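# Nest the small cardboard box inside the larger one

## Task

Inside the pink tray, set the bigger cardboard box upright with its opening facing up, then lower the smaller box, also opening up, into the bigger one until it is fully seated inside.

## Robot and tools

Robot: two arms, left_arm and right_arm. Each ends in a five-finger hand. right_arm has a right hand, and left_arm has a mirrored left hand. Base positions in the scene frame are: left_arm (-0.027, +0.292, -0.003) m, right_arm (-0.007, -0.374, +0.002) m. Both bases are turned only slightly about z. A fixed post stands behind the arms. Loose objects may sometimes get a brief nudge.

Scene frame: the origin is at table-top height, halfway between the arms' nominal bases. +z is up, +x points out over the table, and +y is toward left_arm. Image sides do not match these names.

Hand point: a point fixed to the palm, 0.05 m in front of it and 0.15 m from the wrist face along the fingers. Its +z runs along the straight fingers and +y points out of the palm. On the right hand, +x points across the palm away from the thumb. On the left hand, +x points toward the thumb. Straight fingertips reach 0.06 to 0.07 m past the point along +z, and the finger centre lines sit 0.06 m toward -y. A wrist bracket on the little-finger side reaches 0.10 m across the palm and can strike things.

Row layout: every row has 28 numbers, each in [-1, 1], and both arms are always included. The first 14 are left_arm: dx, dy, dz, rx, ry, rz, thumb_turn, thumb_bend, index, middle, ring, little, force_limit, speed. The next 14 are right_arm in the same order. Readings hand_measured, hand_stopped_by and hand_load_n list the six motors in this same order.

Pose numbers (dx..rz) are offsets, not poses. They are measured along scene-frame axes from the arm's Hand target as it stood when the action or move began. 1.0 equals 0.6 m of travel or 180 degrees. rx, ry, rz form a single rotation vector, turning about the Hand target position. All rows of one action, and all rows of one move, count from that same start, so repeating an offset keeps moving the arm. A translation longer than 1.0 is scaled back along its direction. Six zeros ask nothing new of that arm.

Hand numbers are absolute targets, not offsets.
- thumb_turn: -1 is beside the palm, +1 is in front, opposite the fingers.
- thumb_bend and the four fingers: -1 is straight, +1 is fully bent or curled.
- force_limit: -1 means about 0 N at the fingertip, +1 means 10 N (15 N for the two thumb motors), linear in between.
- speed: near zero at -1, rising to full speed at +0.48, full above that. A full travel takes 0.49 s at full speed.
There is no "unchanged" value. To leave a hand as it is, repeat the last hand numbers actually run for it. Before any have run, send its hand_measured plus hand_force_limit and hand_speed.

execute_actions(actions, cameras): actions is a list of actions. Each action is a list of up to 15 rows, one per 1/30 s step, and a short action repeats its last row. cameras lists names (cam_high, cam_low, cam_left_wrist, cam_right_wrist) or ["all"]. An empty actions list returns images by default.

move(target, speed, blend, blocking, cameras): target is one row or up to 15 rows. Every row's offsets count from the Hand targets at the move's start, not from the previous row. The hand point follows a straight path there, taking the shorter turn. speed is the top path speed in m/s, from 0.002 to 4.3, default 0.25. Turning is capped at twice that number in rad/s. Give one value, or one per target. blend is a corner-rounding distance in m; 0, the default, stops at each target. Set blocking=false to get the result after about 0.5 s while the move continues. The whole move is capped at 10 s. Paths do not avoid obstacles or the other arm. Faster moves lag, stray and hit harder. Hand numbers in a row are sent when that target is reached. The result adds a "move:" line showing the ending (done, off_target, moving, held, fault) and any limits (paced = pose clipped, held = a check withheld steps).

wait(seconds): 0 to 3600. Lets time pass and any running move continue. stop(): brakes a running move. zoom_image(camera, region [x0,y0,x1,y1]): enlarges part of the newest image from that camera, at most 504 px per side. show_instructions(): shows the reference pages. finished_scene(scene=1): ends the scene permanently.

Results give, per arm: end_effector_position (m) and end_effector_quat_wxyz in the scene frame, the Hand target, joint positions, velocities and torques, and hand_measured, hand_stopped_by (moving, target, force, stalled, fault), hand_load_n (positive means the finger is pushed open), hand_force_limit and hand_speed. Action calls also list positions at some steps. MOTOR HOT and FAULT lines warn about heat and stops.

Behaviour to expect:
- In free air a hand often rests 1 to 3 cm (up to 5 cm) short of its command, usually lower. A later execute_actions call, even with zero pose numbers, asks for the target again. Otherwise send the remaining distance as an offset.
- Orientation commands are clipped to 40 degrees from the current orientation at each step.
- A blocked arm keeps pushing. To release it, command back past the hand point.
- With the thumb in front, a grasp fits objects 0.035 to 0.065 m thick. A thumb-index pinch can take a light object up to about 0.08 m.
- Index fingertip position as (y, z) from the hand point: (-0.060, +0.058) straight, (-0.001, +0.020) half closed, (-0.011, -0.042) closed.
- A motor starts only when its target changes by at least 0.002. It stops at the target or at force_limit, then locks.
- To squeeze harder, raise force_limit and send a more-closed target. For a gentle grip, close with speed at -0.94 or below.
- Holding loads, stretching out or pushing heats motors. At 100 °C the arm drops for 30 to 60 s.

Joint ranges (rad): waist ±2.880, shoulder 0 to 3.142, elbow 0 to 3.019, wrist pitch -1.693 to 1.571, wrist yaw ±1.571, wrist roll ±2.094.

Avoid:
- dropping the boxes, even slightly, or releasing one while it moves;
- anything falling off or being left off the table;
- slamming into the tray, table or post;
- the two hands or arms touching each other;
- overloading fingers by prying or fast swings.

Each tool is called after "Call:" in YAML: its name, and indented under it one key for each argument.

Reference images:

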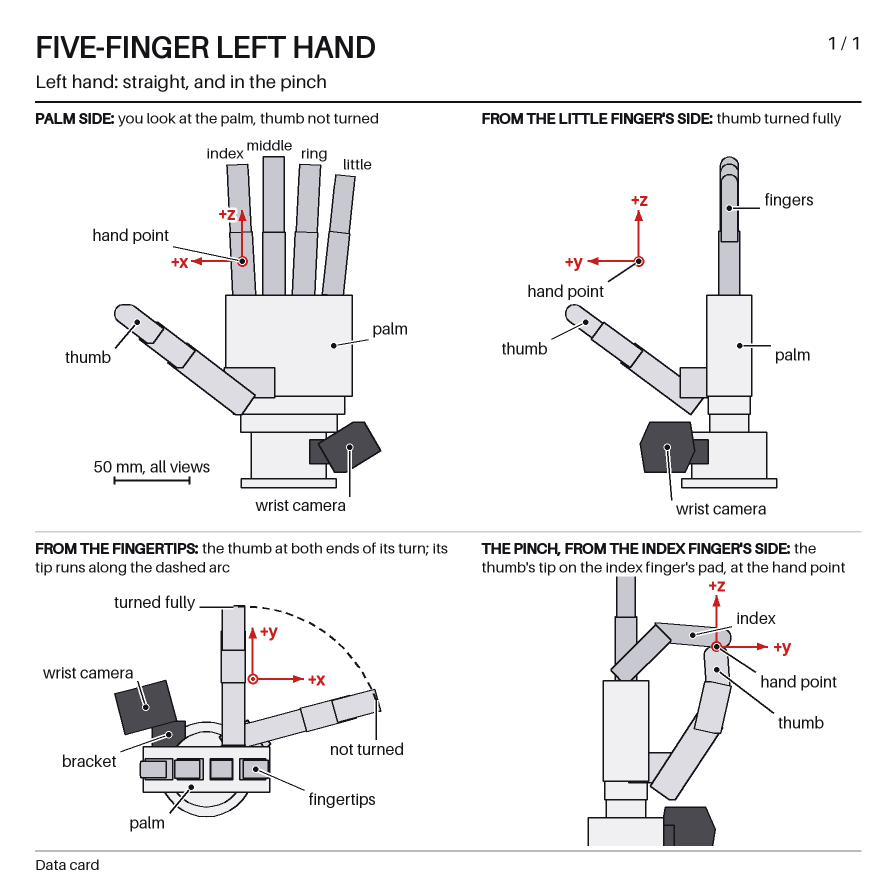

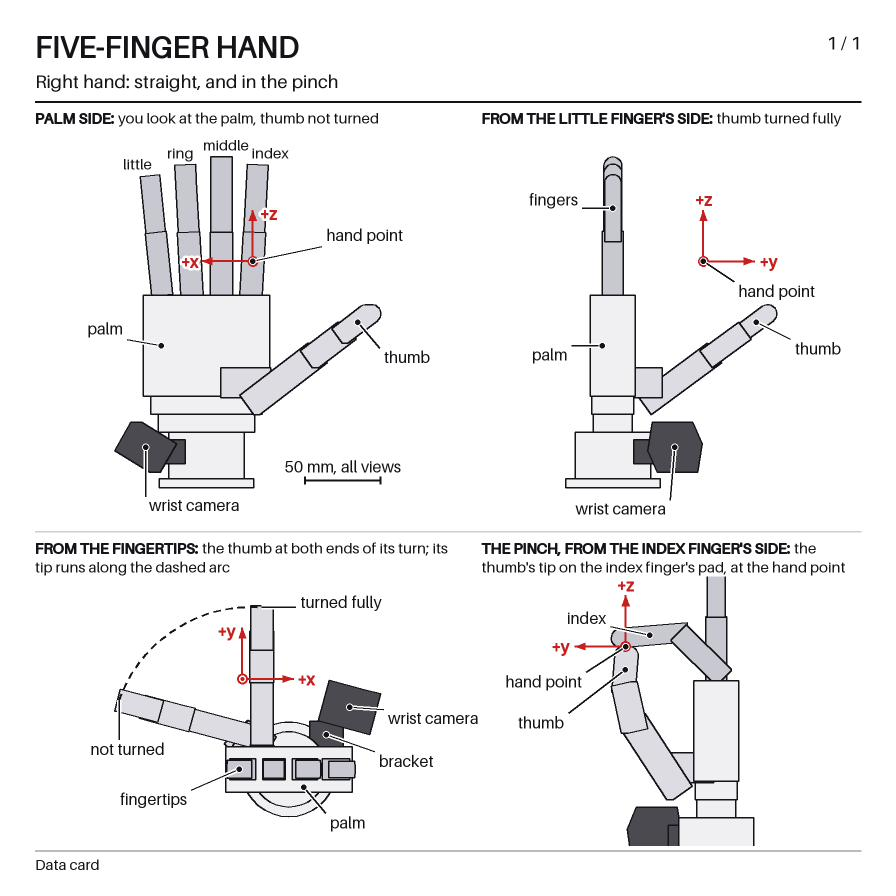

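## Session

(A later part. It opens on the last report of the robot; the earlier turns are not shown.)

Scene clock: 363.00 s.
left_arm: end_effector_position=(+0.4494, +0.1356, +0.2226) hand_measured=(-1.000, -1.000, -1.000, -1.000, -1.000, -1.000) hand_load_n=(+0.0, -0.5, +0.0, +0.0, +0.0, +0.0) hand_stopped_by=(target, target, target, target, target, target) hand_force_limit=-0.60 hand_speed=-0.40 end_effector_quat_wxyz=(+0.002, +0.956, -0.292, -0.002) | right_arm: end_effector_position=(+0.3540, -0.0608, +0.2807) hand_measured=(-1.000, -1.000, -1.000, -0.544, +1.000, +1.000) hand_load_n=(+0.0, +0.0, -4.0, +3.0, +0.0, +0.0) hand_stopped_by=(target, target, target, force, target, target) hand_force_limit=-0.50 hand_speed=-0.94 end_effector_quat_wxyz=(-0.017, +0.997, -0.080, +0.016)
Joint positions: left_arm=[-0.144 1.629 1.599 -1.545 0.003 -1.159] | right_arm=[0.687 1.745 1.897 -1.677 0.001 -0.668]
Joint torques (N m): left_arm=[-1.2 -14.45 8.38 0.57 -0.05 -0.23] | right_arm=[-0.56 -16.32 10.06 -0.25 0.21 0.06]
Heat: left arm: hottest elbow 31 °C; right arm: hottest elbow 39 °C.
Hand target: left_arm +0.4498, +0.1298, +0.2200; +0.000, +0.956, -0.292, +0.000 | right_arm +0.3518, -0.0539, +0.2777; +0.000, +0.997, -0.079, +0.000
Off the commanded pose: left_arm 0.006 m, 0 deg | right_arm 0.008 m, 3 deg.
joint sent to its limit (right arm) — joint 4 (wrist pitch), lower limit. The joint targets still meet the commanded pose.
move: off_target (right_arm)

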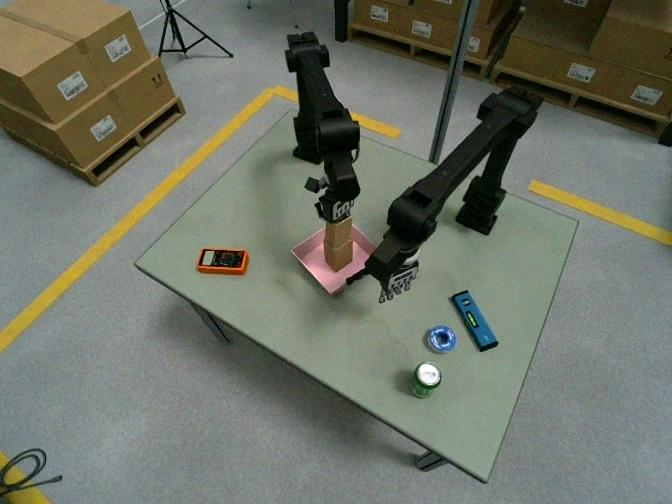

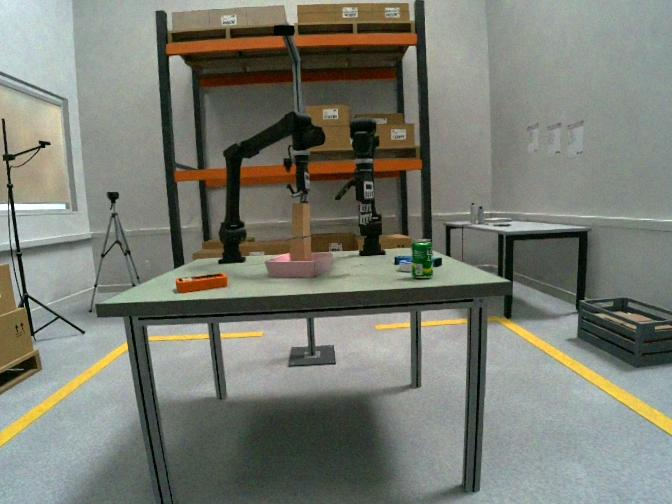

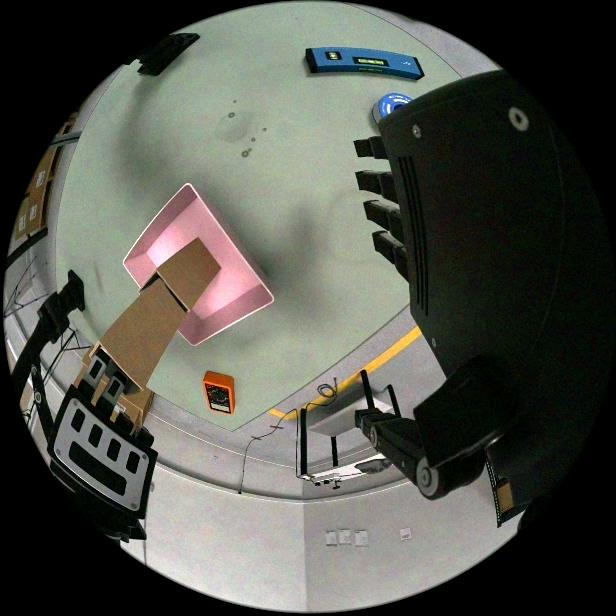

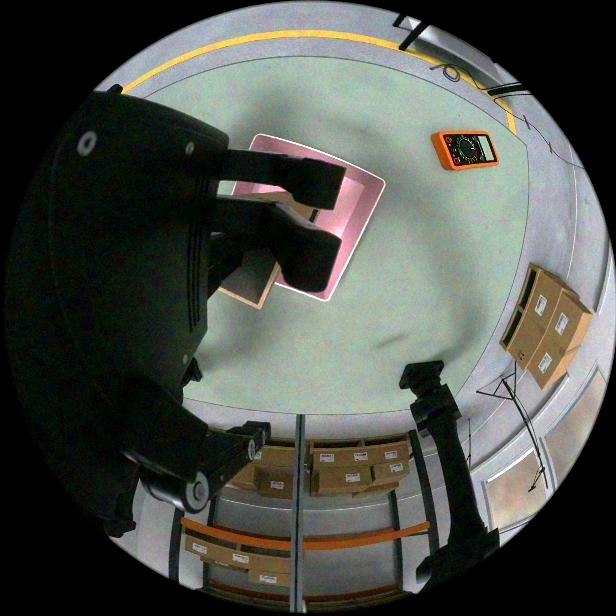

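Call:
move:
  target: [0,0,0,0,0,0,-1,-1.0,-1,-1,-1,-1,-0.6,-0.4,0.0,0.003,-0.014,0,0,0,-1,-1,-1,0.0,1,1,-0.5,-0.94]
  speed: 0.03
  cameras: ["all"]

Call:
zoom_image:
  camera: "cam_left_wrist"
  region: [110, 220, 210, 320]

Call:
zoom_image:
  camera: "cam_low"
  region: [270, 190, 330, 250]

Call:
zoom_image:
  camera: "cam_high"
  region: [310, 200, 370, 260]

Scene clock: 367.13 s.
left_arm: end_effector_position=(+0.4494, +0.1356, +0.2226) hand_measured=(-1.000, -1.000, -1.000, -1.000, -1.000, -1.000) hand_load_n=(+0.0, +0.0, +0.0, +0.0, +0.0, +0.0) hand_stopped_by=(target, target, target, target, target, target) hand_force_limit=-0.60 hand_speed=-0.40 end_effector_quat_wxyz=(+0.002, +0.956, -0.292, -0.002) | right_arm: end_effector_position=(+0.3544, -0.0588, +0.2753) hand_measured=(-1.000, -1.000, -1.000, -0.544, +1.000, +1.000) hand_load_n=(+0.0, -0.5, -4.0, +3.0, +0.0, +0.0) hand_stopped_by=(target, target, target, force, target, target) hand_force_limit=-0.50 hand_speed=-0.94 end_effector_quat_wxyz=(-0.012, +0.997, -0.080, +0.012)
Joint positions: left_arm=[-0.144 1.629 1.599 -1.545 0.003 -1.159] | right_arm=[0.689 1.757 1.897 -1.677 0.001 -0.666]
Joint torques (N m): left_arm=[-1.14 -14.45 8.38 0.58 -0.05 -0.23] | right_arm=[-0.5 -16.32 9.74 -0.28 0.19 0.08]
Heat: left arm: hottest elbow 31 °C; right arm: hottest elbow 39 °C.
Hand target: left_arm +0.4498, +0.1298, +0.2200; +0.000, +0.956, -0.292, +0.000 | right_arm +0.3518, -0.0521, +0.2693; +0.000, +0.997, -0.079, +0.000
Off the commanded pose: left_arm 0.006 m, 0 deg | right_arm 0.009 m, 2 deg.
joint sent to its limit (right arm) — joint 4 (wrist pitch), lower limit. The joint targets still meet the commanded pose.
move: done

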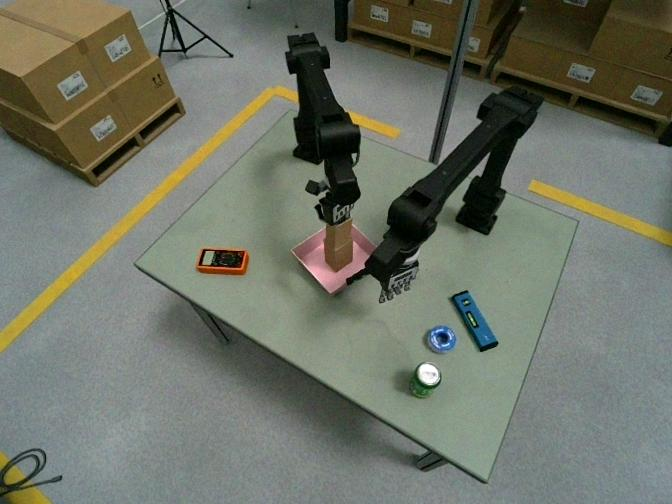

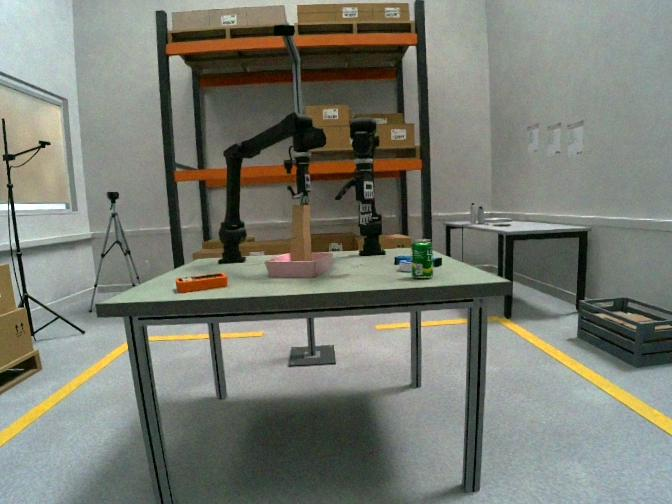

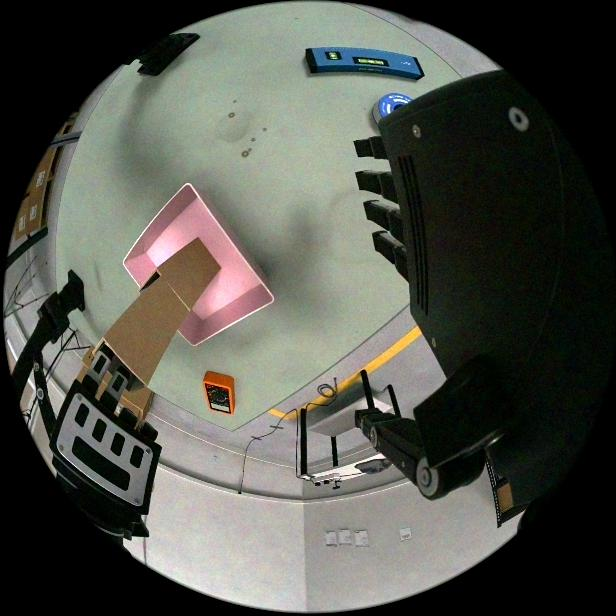

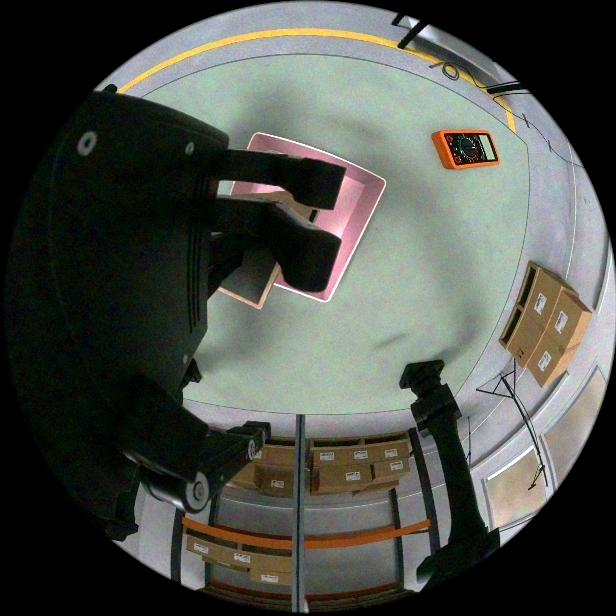

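Scaled by 5.040 from the camera's image (finer frame: 880x880).

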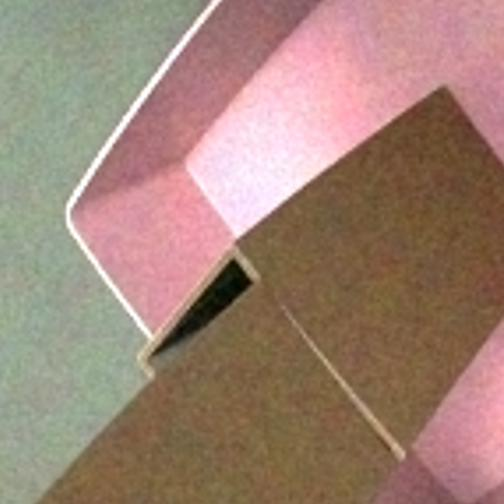

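Scaled by 8.400.

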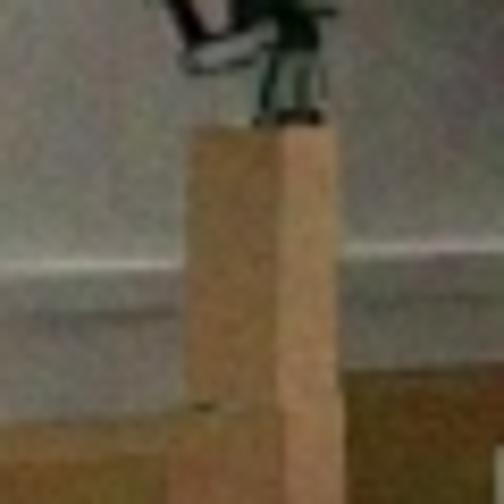

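Scaled by 8.400.

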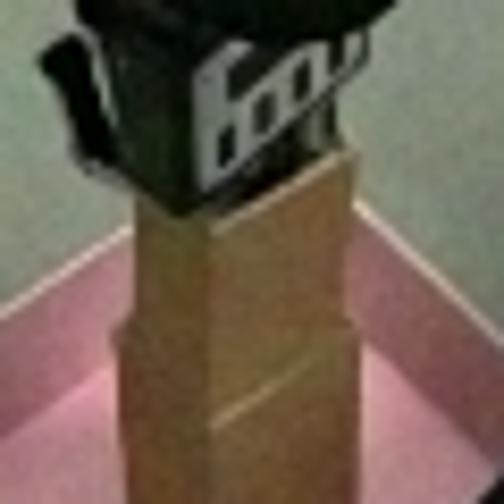

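Call:
move:
  target:
    - [0,0,0,0,0,0,-1,-1.0,-1,-1,-1,-1,-0.6,-0.4,-0.0113,-0.001,0.022,0,0,0,-1,-1,-1,0.0,1,1,-0.5,-0.94]
    - [0,0,0,0,0,0,-1,-1.0,-1,-1,-1,-1,-0.6,-0.4,-0.0113,-0.001,0.003,0,0,0,-1,-1,-1,0.0,1,1,-0.5,-0.94]
  speed: 0.03
  cameras: ["all"]

Call:
zoom_image:
  camera: "cam_left_wrist"
  region: [110, 220, 210, 320]

Call:
zoom_image:
  camera: "cam_low"
  region: [270, 190, 330, 250]

Call:
zoom_image:
  camera: "cam_high"
  region: [310, 200, 370, 260]

Scene clock: 371.80 s.
left_arm: end_effector_position=(+0.4494, +0.1356, +0.2226) hand_measured=(-1.000, -1.000, -1.000, -1.000, -1.000, -1.000) hand_load_n=(+0.0, +0.0, +0.0, +0.0, +0.0, +0.0) hand_stopped_by=(target, target, target, target, target, target) hand_force_limit=-0.60 hand_speed=-0.40 end_effector_quat_wxyz=(+0.002, +0.956, -0.292, -0.002) | right_arm: end_effector_position=(+0.3513, -0.0557, +0.2758) hand_measured=(-1.000, -1.000, -1.000, -0.544, +1.000, +1.000) hand_load_n=(+0.0, -0.5, -3.5, +3.0, +0.0, +0.0) hand_stopped_by=(target, target, target, force, target, target) hand_force_limit=-0.50 hand_speed=-0.94 end_effector_quat_wxyz=(-0.013, +0.997, -0.080, +0.012)
Joint positions: left_arm=[-0.144 1.629 1.599 -1.545 0.003 -1.159] | right_arm=[0.697 1.756 1.897 -1.677 0.001 -0.658]
Joint torques (N m): left_arm=[-1.14 -14.45 8.36 0.57 -0.05 -0.23] | right_arm=[-0.56 -16.97 8.44 -0.28 0.2 0.07]
Heat: left arm: hottest elbow 31 °C; right arm: hottest elbow 38 °C.
Hand target: left_arm +0.4498, +0.1298, +0.2200; +0.000, +0.956, -0.292, +0.000 | right_arm +0.3450, -0.0527, +0.2711; +0.000, +0.997, -0.079, +0.000
Off the commanded pose: left_arm 0.006 m, 0 deg | right_arm 0.008 m, 2 deg.
joint sent to its limit (right arm) — joint 4 (wrist pitch), lower limit. The joint targets still meet the commanded pose.
move: done

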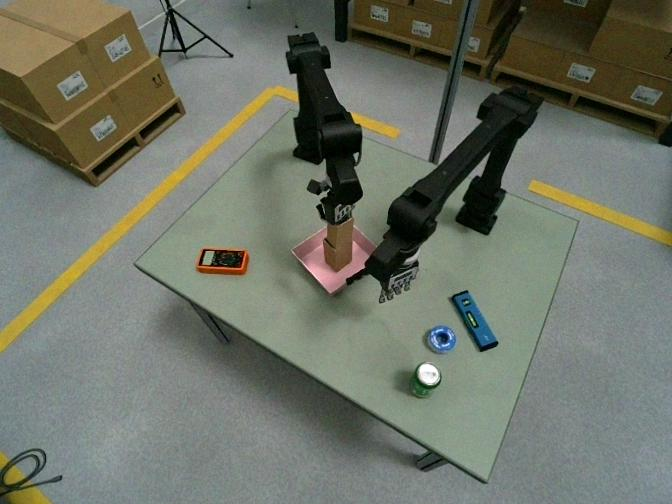

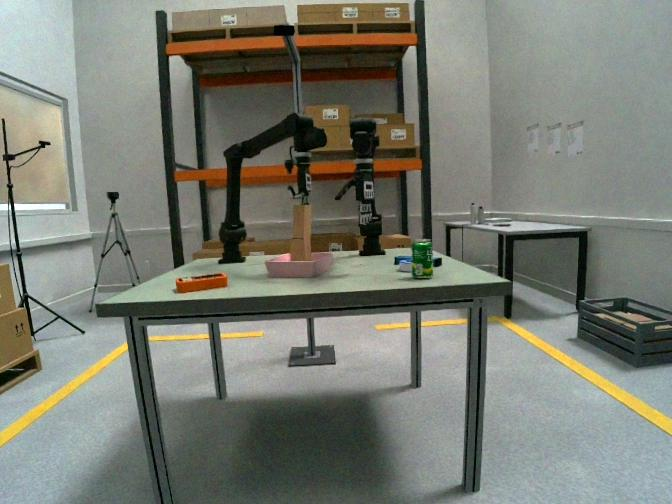

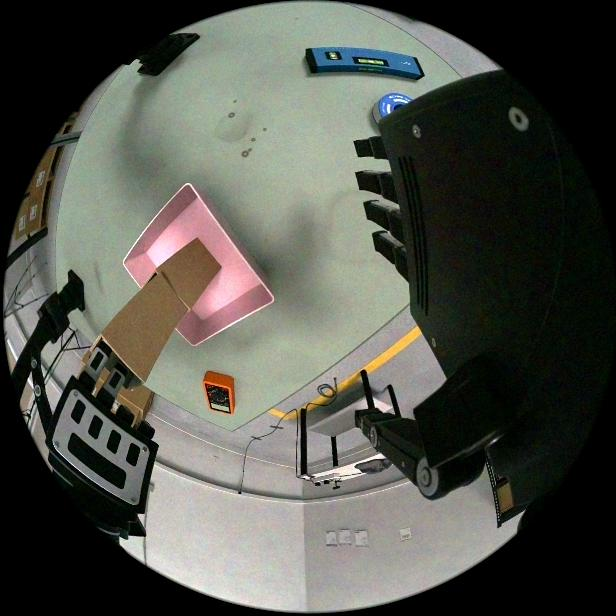

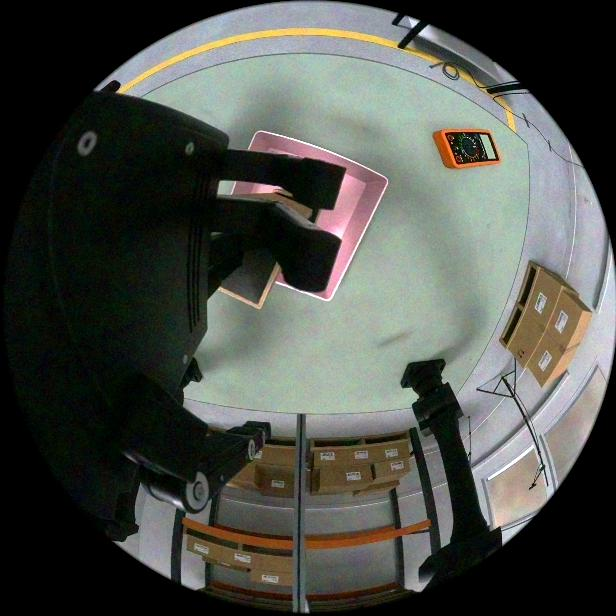

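Scaled by 5.040 from the camera's image (finer frame: 880x880).

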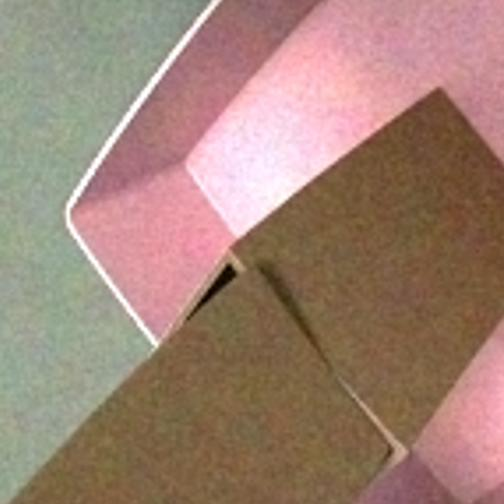

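Scaled by 8.400.

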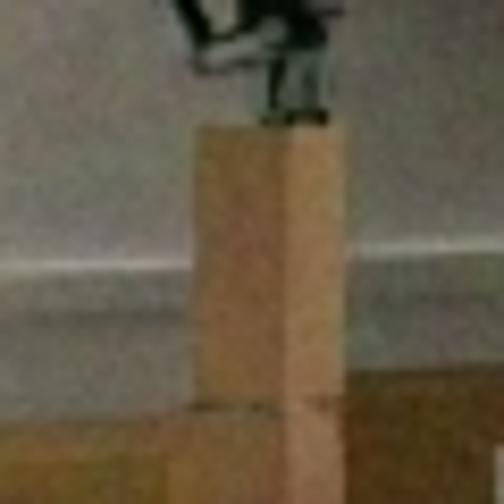

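Scaled by 8.400.

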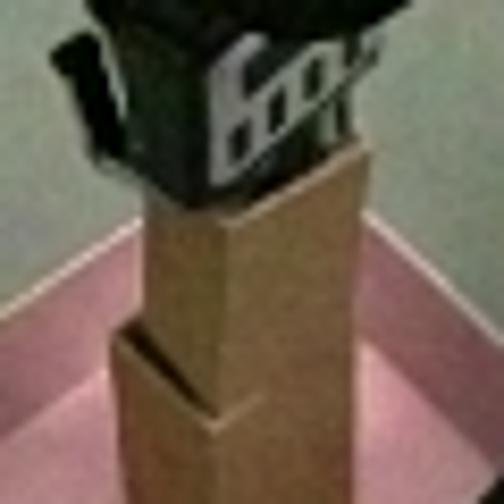

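Call:
move:
  target: [0,0,0,0,0,0,-1,-1.0,-1,-1,-1,-1,-0.6,-0.4,-0.005,-0.0055,0.003,0,0,0,-1,-1,-1,0.0,1,1,-0.5,-0.94]
  speed: 0.03
  cameras: ["all"]

Call:
zoom_image:
  camera: "cam_left_wrist"
  region: [110, 220, 210, 320]

Call:
zoom_image:
  camera: "cam_low"
  region: [270, 190, 330, 250]

Call:
zoom_image:
  camera: "cam_high"
  region: [310, 200, 370, 260]

Scene clock: 378.07 s.
left_arm: end_effector_position=(+0.4494, +0.1356, +0.2226) hand_measured=(-1.000, -1.000, -1.000, -1.000, -1.000, -1.000) hand_load_n=(+0.0, +0.0, +0.0, +0.0, +0.0, +0.0) hand_stopped_by=(target, target, target, target, target, target) hand_force_limit=-0.60 hand_speed=-0.40 end_effector_quat_wxyz=(+0.002, +0.956, -0.292, -0.002) | right_arm: end_effector_position=(+0.3499, -0.0569, +0.2748) hand_measured=(-1.000, -1.000, -1.000, -0.544, +1.000, +1.000) hand_load_n=(+0.0, +0.0, -3.5, +3.5, +0.5, +0.0) hand_stopped_by=(target, target, target, force, target, target) hand_force_limit=-0.50 hand_speed=-0.94 end_effector_quat_wxyz=(-0.011, +0.997, -0.080, +0.011)
Joint positions: left_arm=[-0.144 1.629 1.599 -1.545 0.003 -1.159] | right_arm=[0.697 1.753 1.89 -1.677 0.001 -0.657]
Joint torques (N m): left_arm=[-1.14 -14.45 8.38 0.57 -0.05 -0.23] | right_arm=[-0.56 -17.79 7.95 -0.27 0.19 0.07]
Heat: left arm: hottest elbow 31 °C; right arm: hottest elbow 38 °C.
Hand target: left_arm +0.4498, +0.1298, +0.2200; +0.000, +0.956, -0.292, +0.000 | right_arm +0.3420, -0.0559, +0.2728; +0.000, +0.997, -0.079, +0.000
Off the commanded pose: left_arm 0.006 m, 0 deg | right_arm 0.008 m, 2 deg.
joint sent to its limit (right arm) — joint 4 (wrist pitch), lower limit. The joint targets still meet the commanded pose.
move: done

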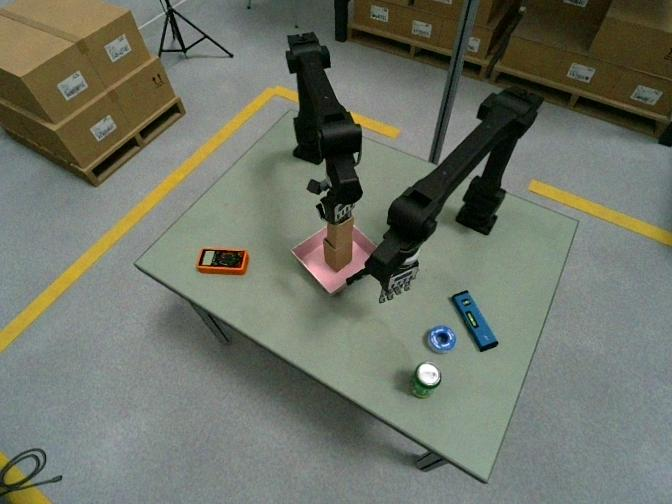

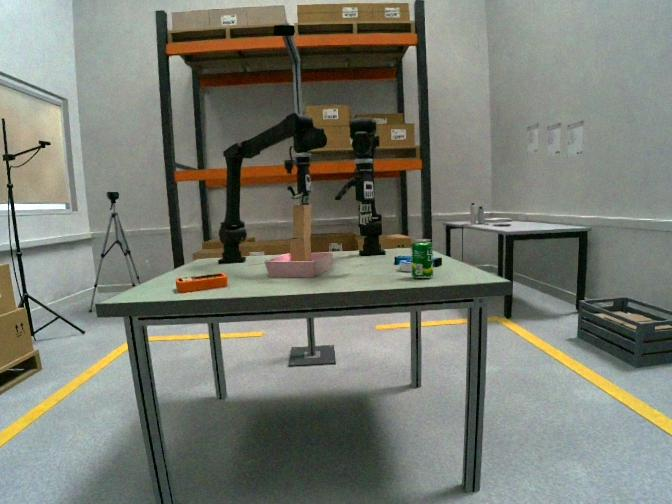

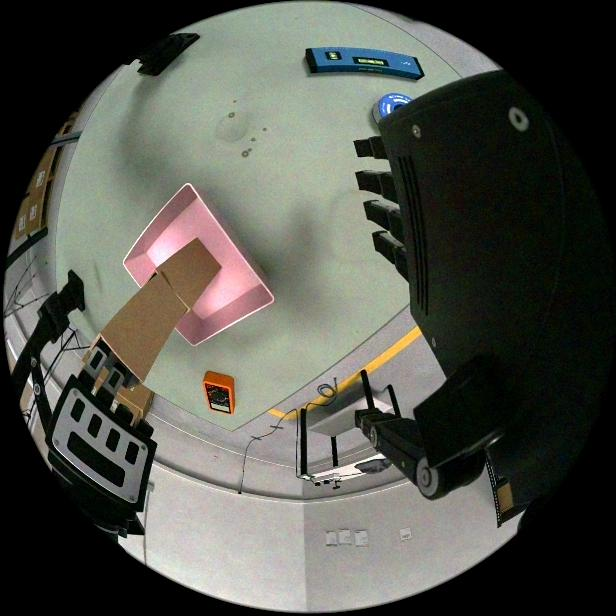

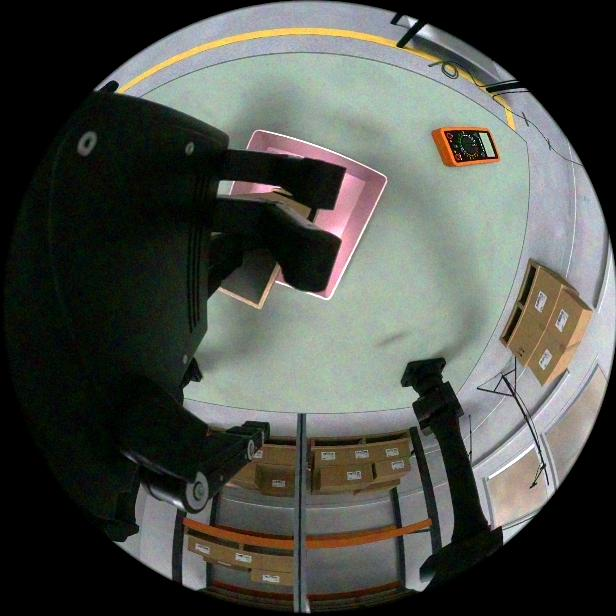

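Scaled by 5.040 from the camera's image (finer frame: 880x880).

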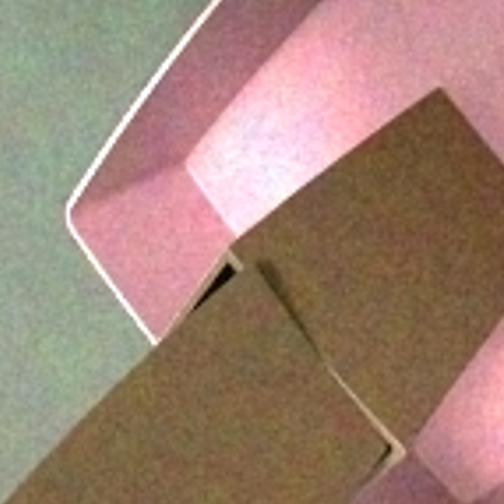

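Scaled by 8.400.

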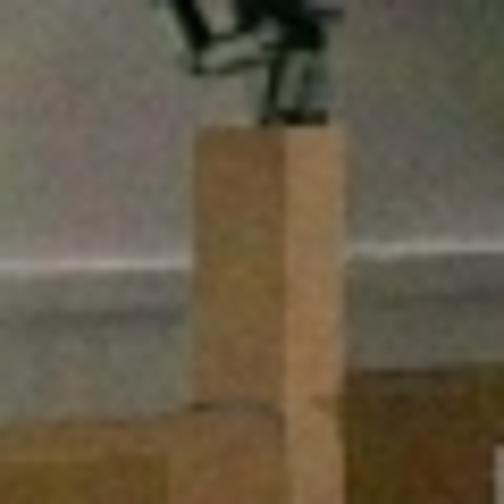

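Scaled by 8.400.

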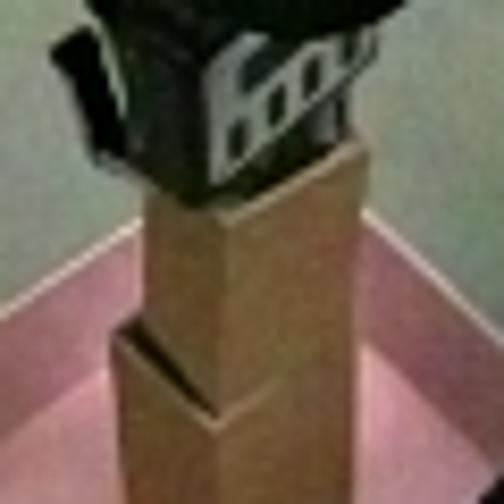

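Call:
move:
  target: [0,0,0,0,0,0,-1,-1.0,-1,-1,-1,-1,-0.6,-0.4,-0.005,-0.005,0.018,0,0,0,-1,-1,-1,0.0,1,1,-0.5,-0.94]
  speed: 0.03
  cameras: ["cam_left_wrist","cam_high","cam_low"]

Call:
zoom_image:
  camera: "cam_left_wrist"
  region: [110, 220, 210, 320]

Call:
zoom_image:
  camera: "cam_high"
  region: [310, 200, 370, 260]

Scene clock: 383.03 s.
left_arm: end_effector_position=(+0.4494, +0.1356, +0.2226) hand_measured=(-1.000, -1.000, -1.000, -1.000, -1.000, -1.000) hand_load_n=(+0.0, +0.0, +0.0, +0.0, +0.0, +0.0) hand_stopped_by=(target, target, target, target, target, target) hand_force_limit=-0.60 hand_speed=-0.40 end_effector_quat_wxyz=(+0.002, +0.956, -0.292, -0.002) | right_arm: end_effector_position=(+0.3464, -0.0602, +0.2804) hand_measured=(-1.000, -1.000, -1.000, -0.544, +1.000, +1.000) hand_load_n=(+0.0, +0.0, -4.0, +3.0, +0.0, +0.0) hand_stopped_by=(target, target, target, force, target, target) hand_force_limit=-0.50 hand_speed=-0.94 end_effector_quat_wxyz=(-0.015, +0.997, -0.080, +0.014)
Joint positions: left_arm=[-0.144 1.629 1.599 -1.545 0.003 -1.159] | right_arm=[0.697 1.734 1.881 -1.677 0.001 -0.657]
Joint torques (N m): left_arm=[-1.14 -14.45 8.38 0.58 -0.05 -0.23] | right_arm=[-0.67 -18.08 8.42 -0.25 0.21 0.06]
Heat: left arm: hottest elbow 31 °C; right arm: hottest elbow 38 °C.
Hand target: left_arm +0.4498, +0.1298, +0.2200; +0.000, +0.956, -0.292, +0.000 | right_arm +0.3390, -0.0590, +0.2838; +0.000, +0.997, -0.079, +0.000
Off the commanded pose: left_arm 0.006 m, 0 deg | right_arm 0.008 m, 2 deg.
joint sent to its limit (right arm) — joint 4 (wrist pitch), lower limit. The joint targets still meet the commanded pose.
move: done
Images, in order (width x height): cam_high 672x504, cam_low 672x504, cam_left_wrist 616x616.

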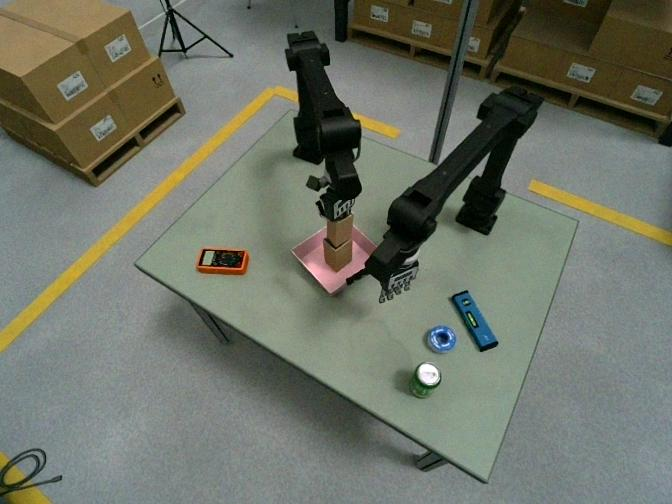

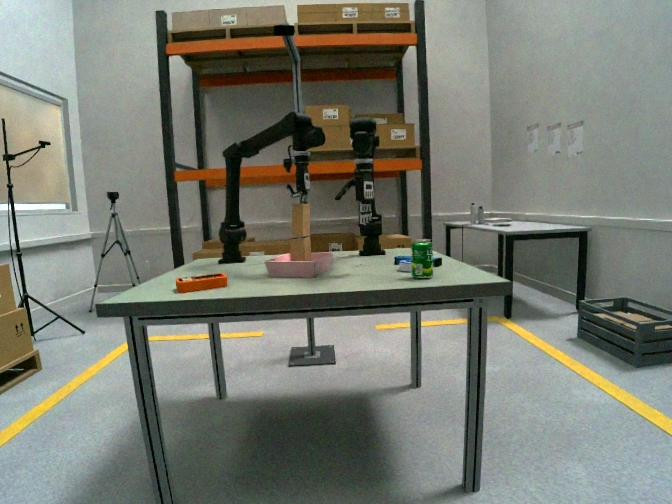

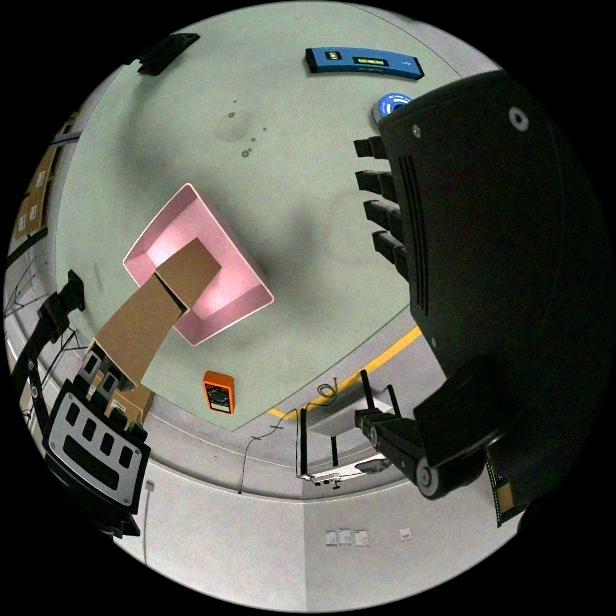

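Scaled by 5.040 from the camera's image (finer frame: 880x880).

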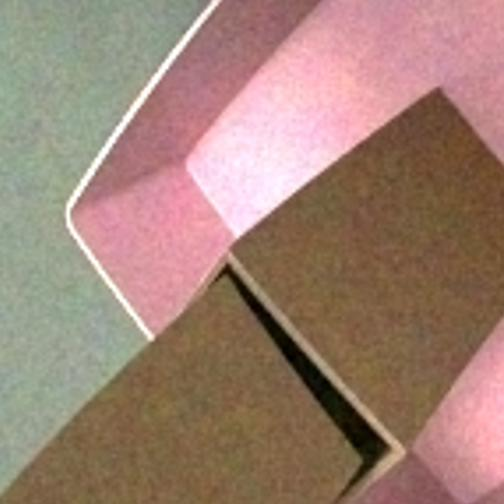

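Scaled by 8.400.

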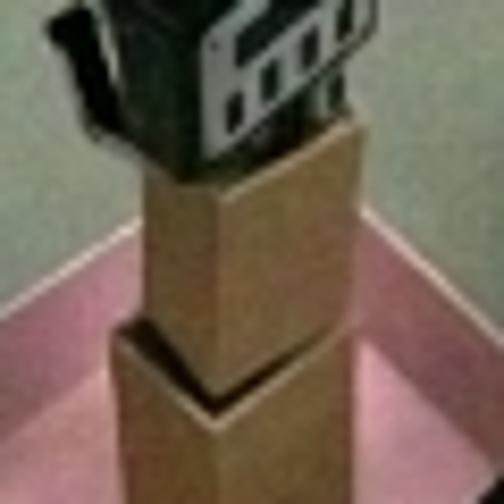

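Call:
move:
  target: [0,0,0,0,0,0,-1,-1.0,-1,-1,-1,-1,-0.6,-0.4,0.0055,-0.003,0.0,0,0,0.0306,-1,-1,-1,0.0,1,1,-0.5,-0.94]
  speed: 0.03
  cameras: ["cam_left_wrist","cam_high","cam_low"]

Call:
zoom_image:
  camera: "cam_left_wrist"
  region: [110, 220, 210, 320]

Call:
zoom_image:
  camera: "cam_high"
  region: [310, 200, 370, 260]

Call:
zoom_image:
  camera: "cam_low"
  region: [270, 190, 330, 250]

Scene clock: 389.13 s.
left_arm: end_effector_position=(+0.4494, +0.1356, +0.2226) hand_measured=(-1.000, -1.000, -1.000, -1.000, -1.000, -1.000) hand_load_n=(+0.0, +0.0, +0.0, +0.0, +0.0, +0.0) hand_stopped_by=(target, target, target, target, target, target) hand_force_limit=-0.60 hand_speed=-0.40 end_effector_quat_wxyz=(+0.002, +0.956, -0.292, -0.002) | right_arm: end_effector_position=(+0.3493, -0.0617, +0.2804) hand_measured=(-1.000, -1.000, -1.000, -0.544, +1.000, +1.000) hand_load_n=(+0.0, +0.0, -4.0, +3.0, +0.0, +0.0) hand_stopped_by=(target, target, target, force, target, target) hand_force_limit=-0.50 hand_speed=-0.94 end_effector_quat_wxyz=(-0.014, +0.999, -0.042, +0.015)
Joint positions: left_arm=[-0.144 1.629 1.599 -1.545 0.003 -1.159] | right_arm=[0.701 1.734 1.881 -1.677 0.001 -0.729]
Joint torques (N m): left_arm=[-1.14 -14.45 8.36 0.58 -0.05 -0.23] | right_arm=[-0.44 -18.08 8.49 -0.29 0.22 -0.17]
Heat: left arm: hottest elbow 31 °C; right arm: hottest elbow 37 °C.
Hand target: left_arm +0.4498, +0.1298, +0.2200; +0.000, +0.956, -0.292, +0.000 | right_arm +0.3423, -0.0607, +0.2838; +0.000, +1.000, -0.031, +0.000
Off the commanded pose: left_arm 0.006 m, 0 deg | right_arm 0.008 m, 3 deg.
joint sent to its limit (right arm) — joint 4 (wrist pitch), lower limit. The joint targets still meet the commanded pose.
move: off_target (right_arm)
Images, in order (width x height): cam_high 672x504, cam_low 672x504, cam_left_wrist 616x616.

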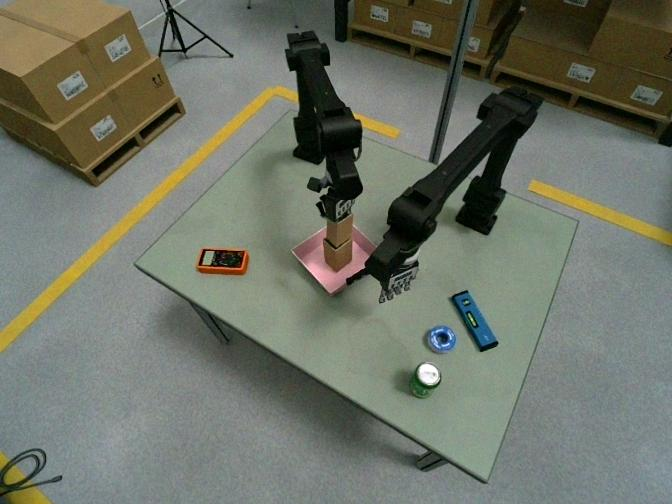

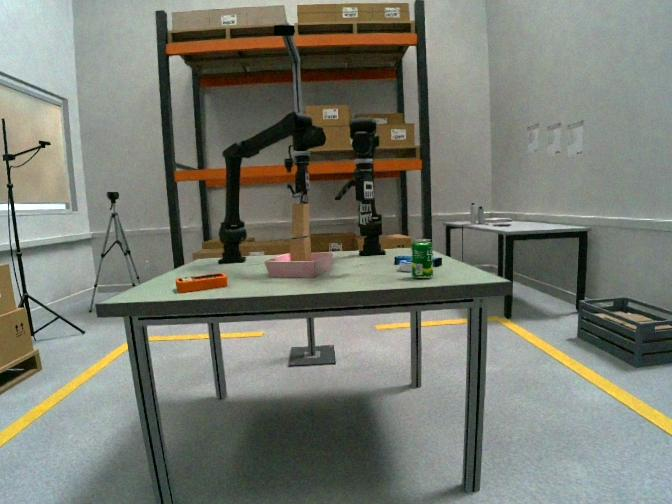

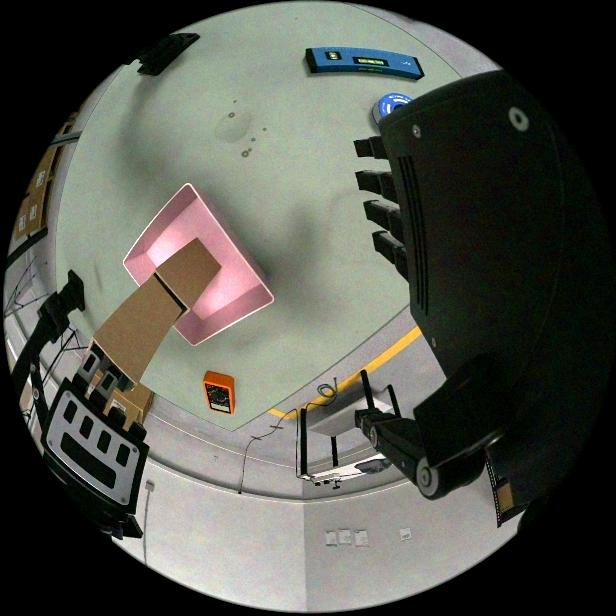

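Scaled by 5.040 from the camera's image (finer frame: 880x880).

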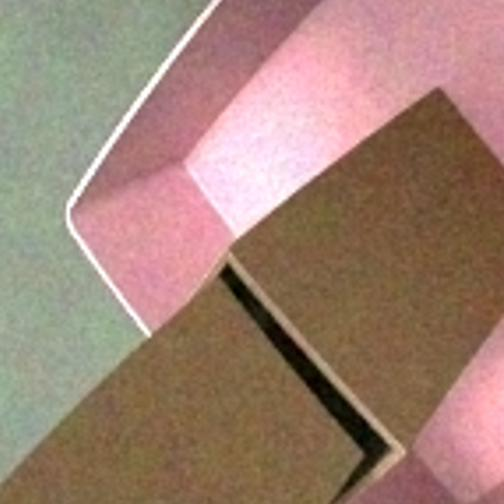

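Scaled by 8.400.

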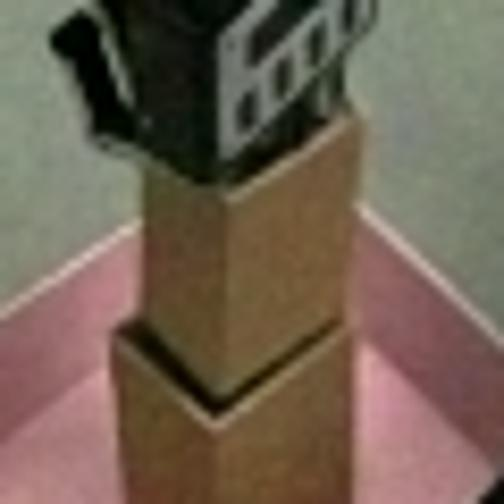

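Scaled by 8.400.

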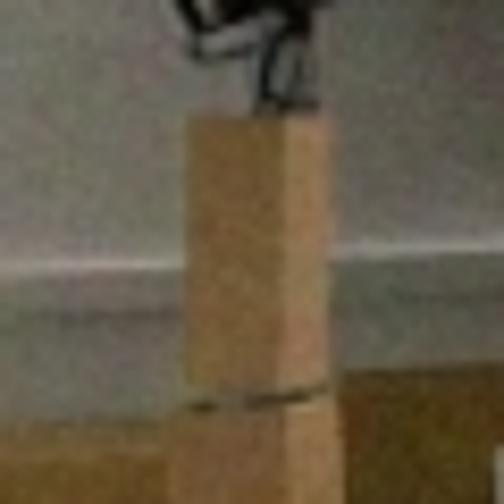

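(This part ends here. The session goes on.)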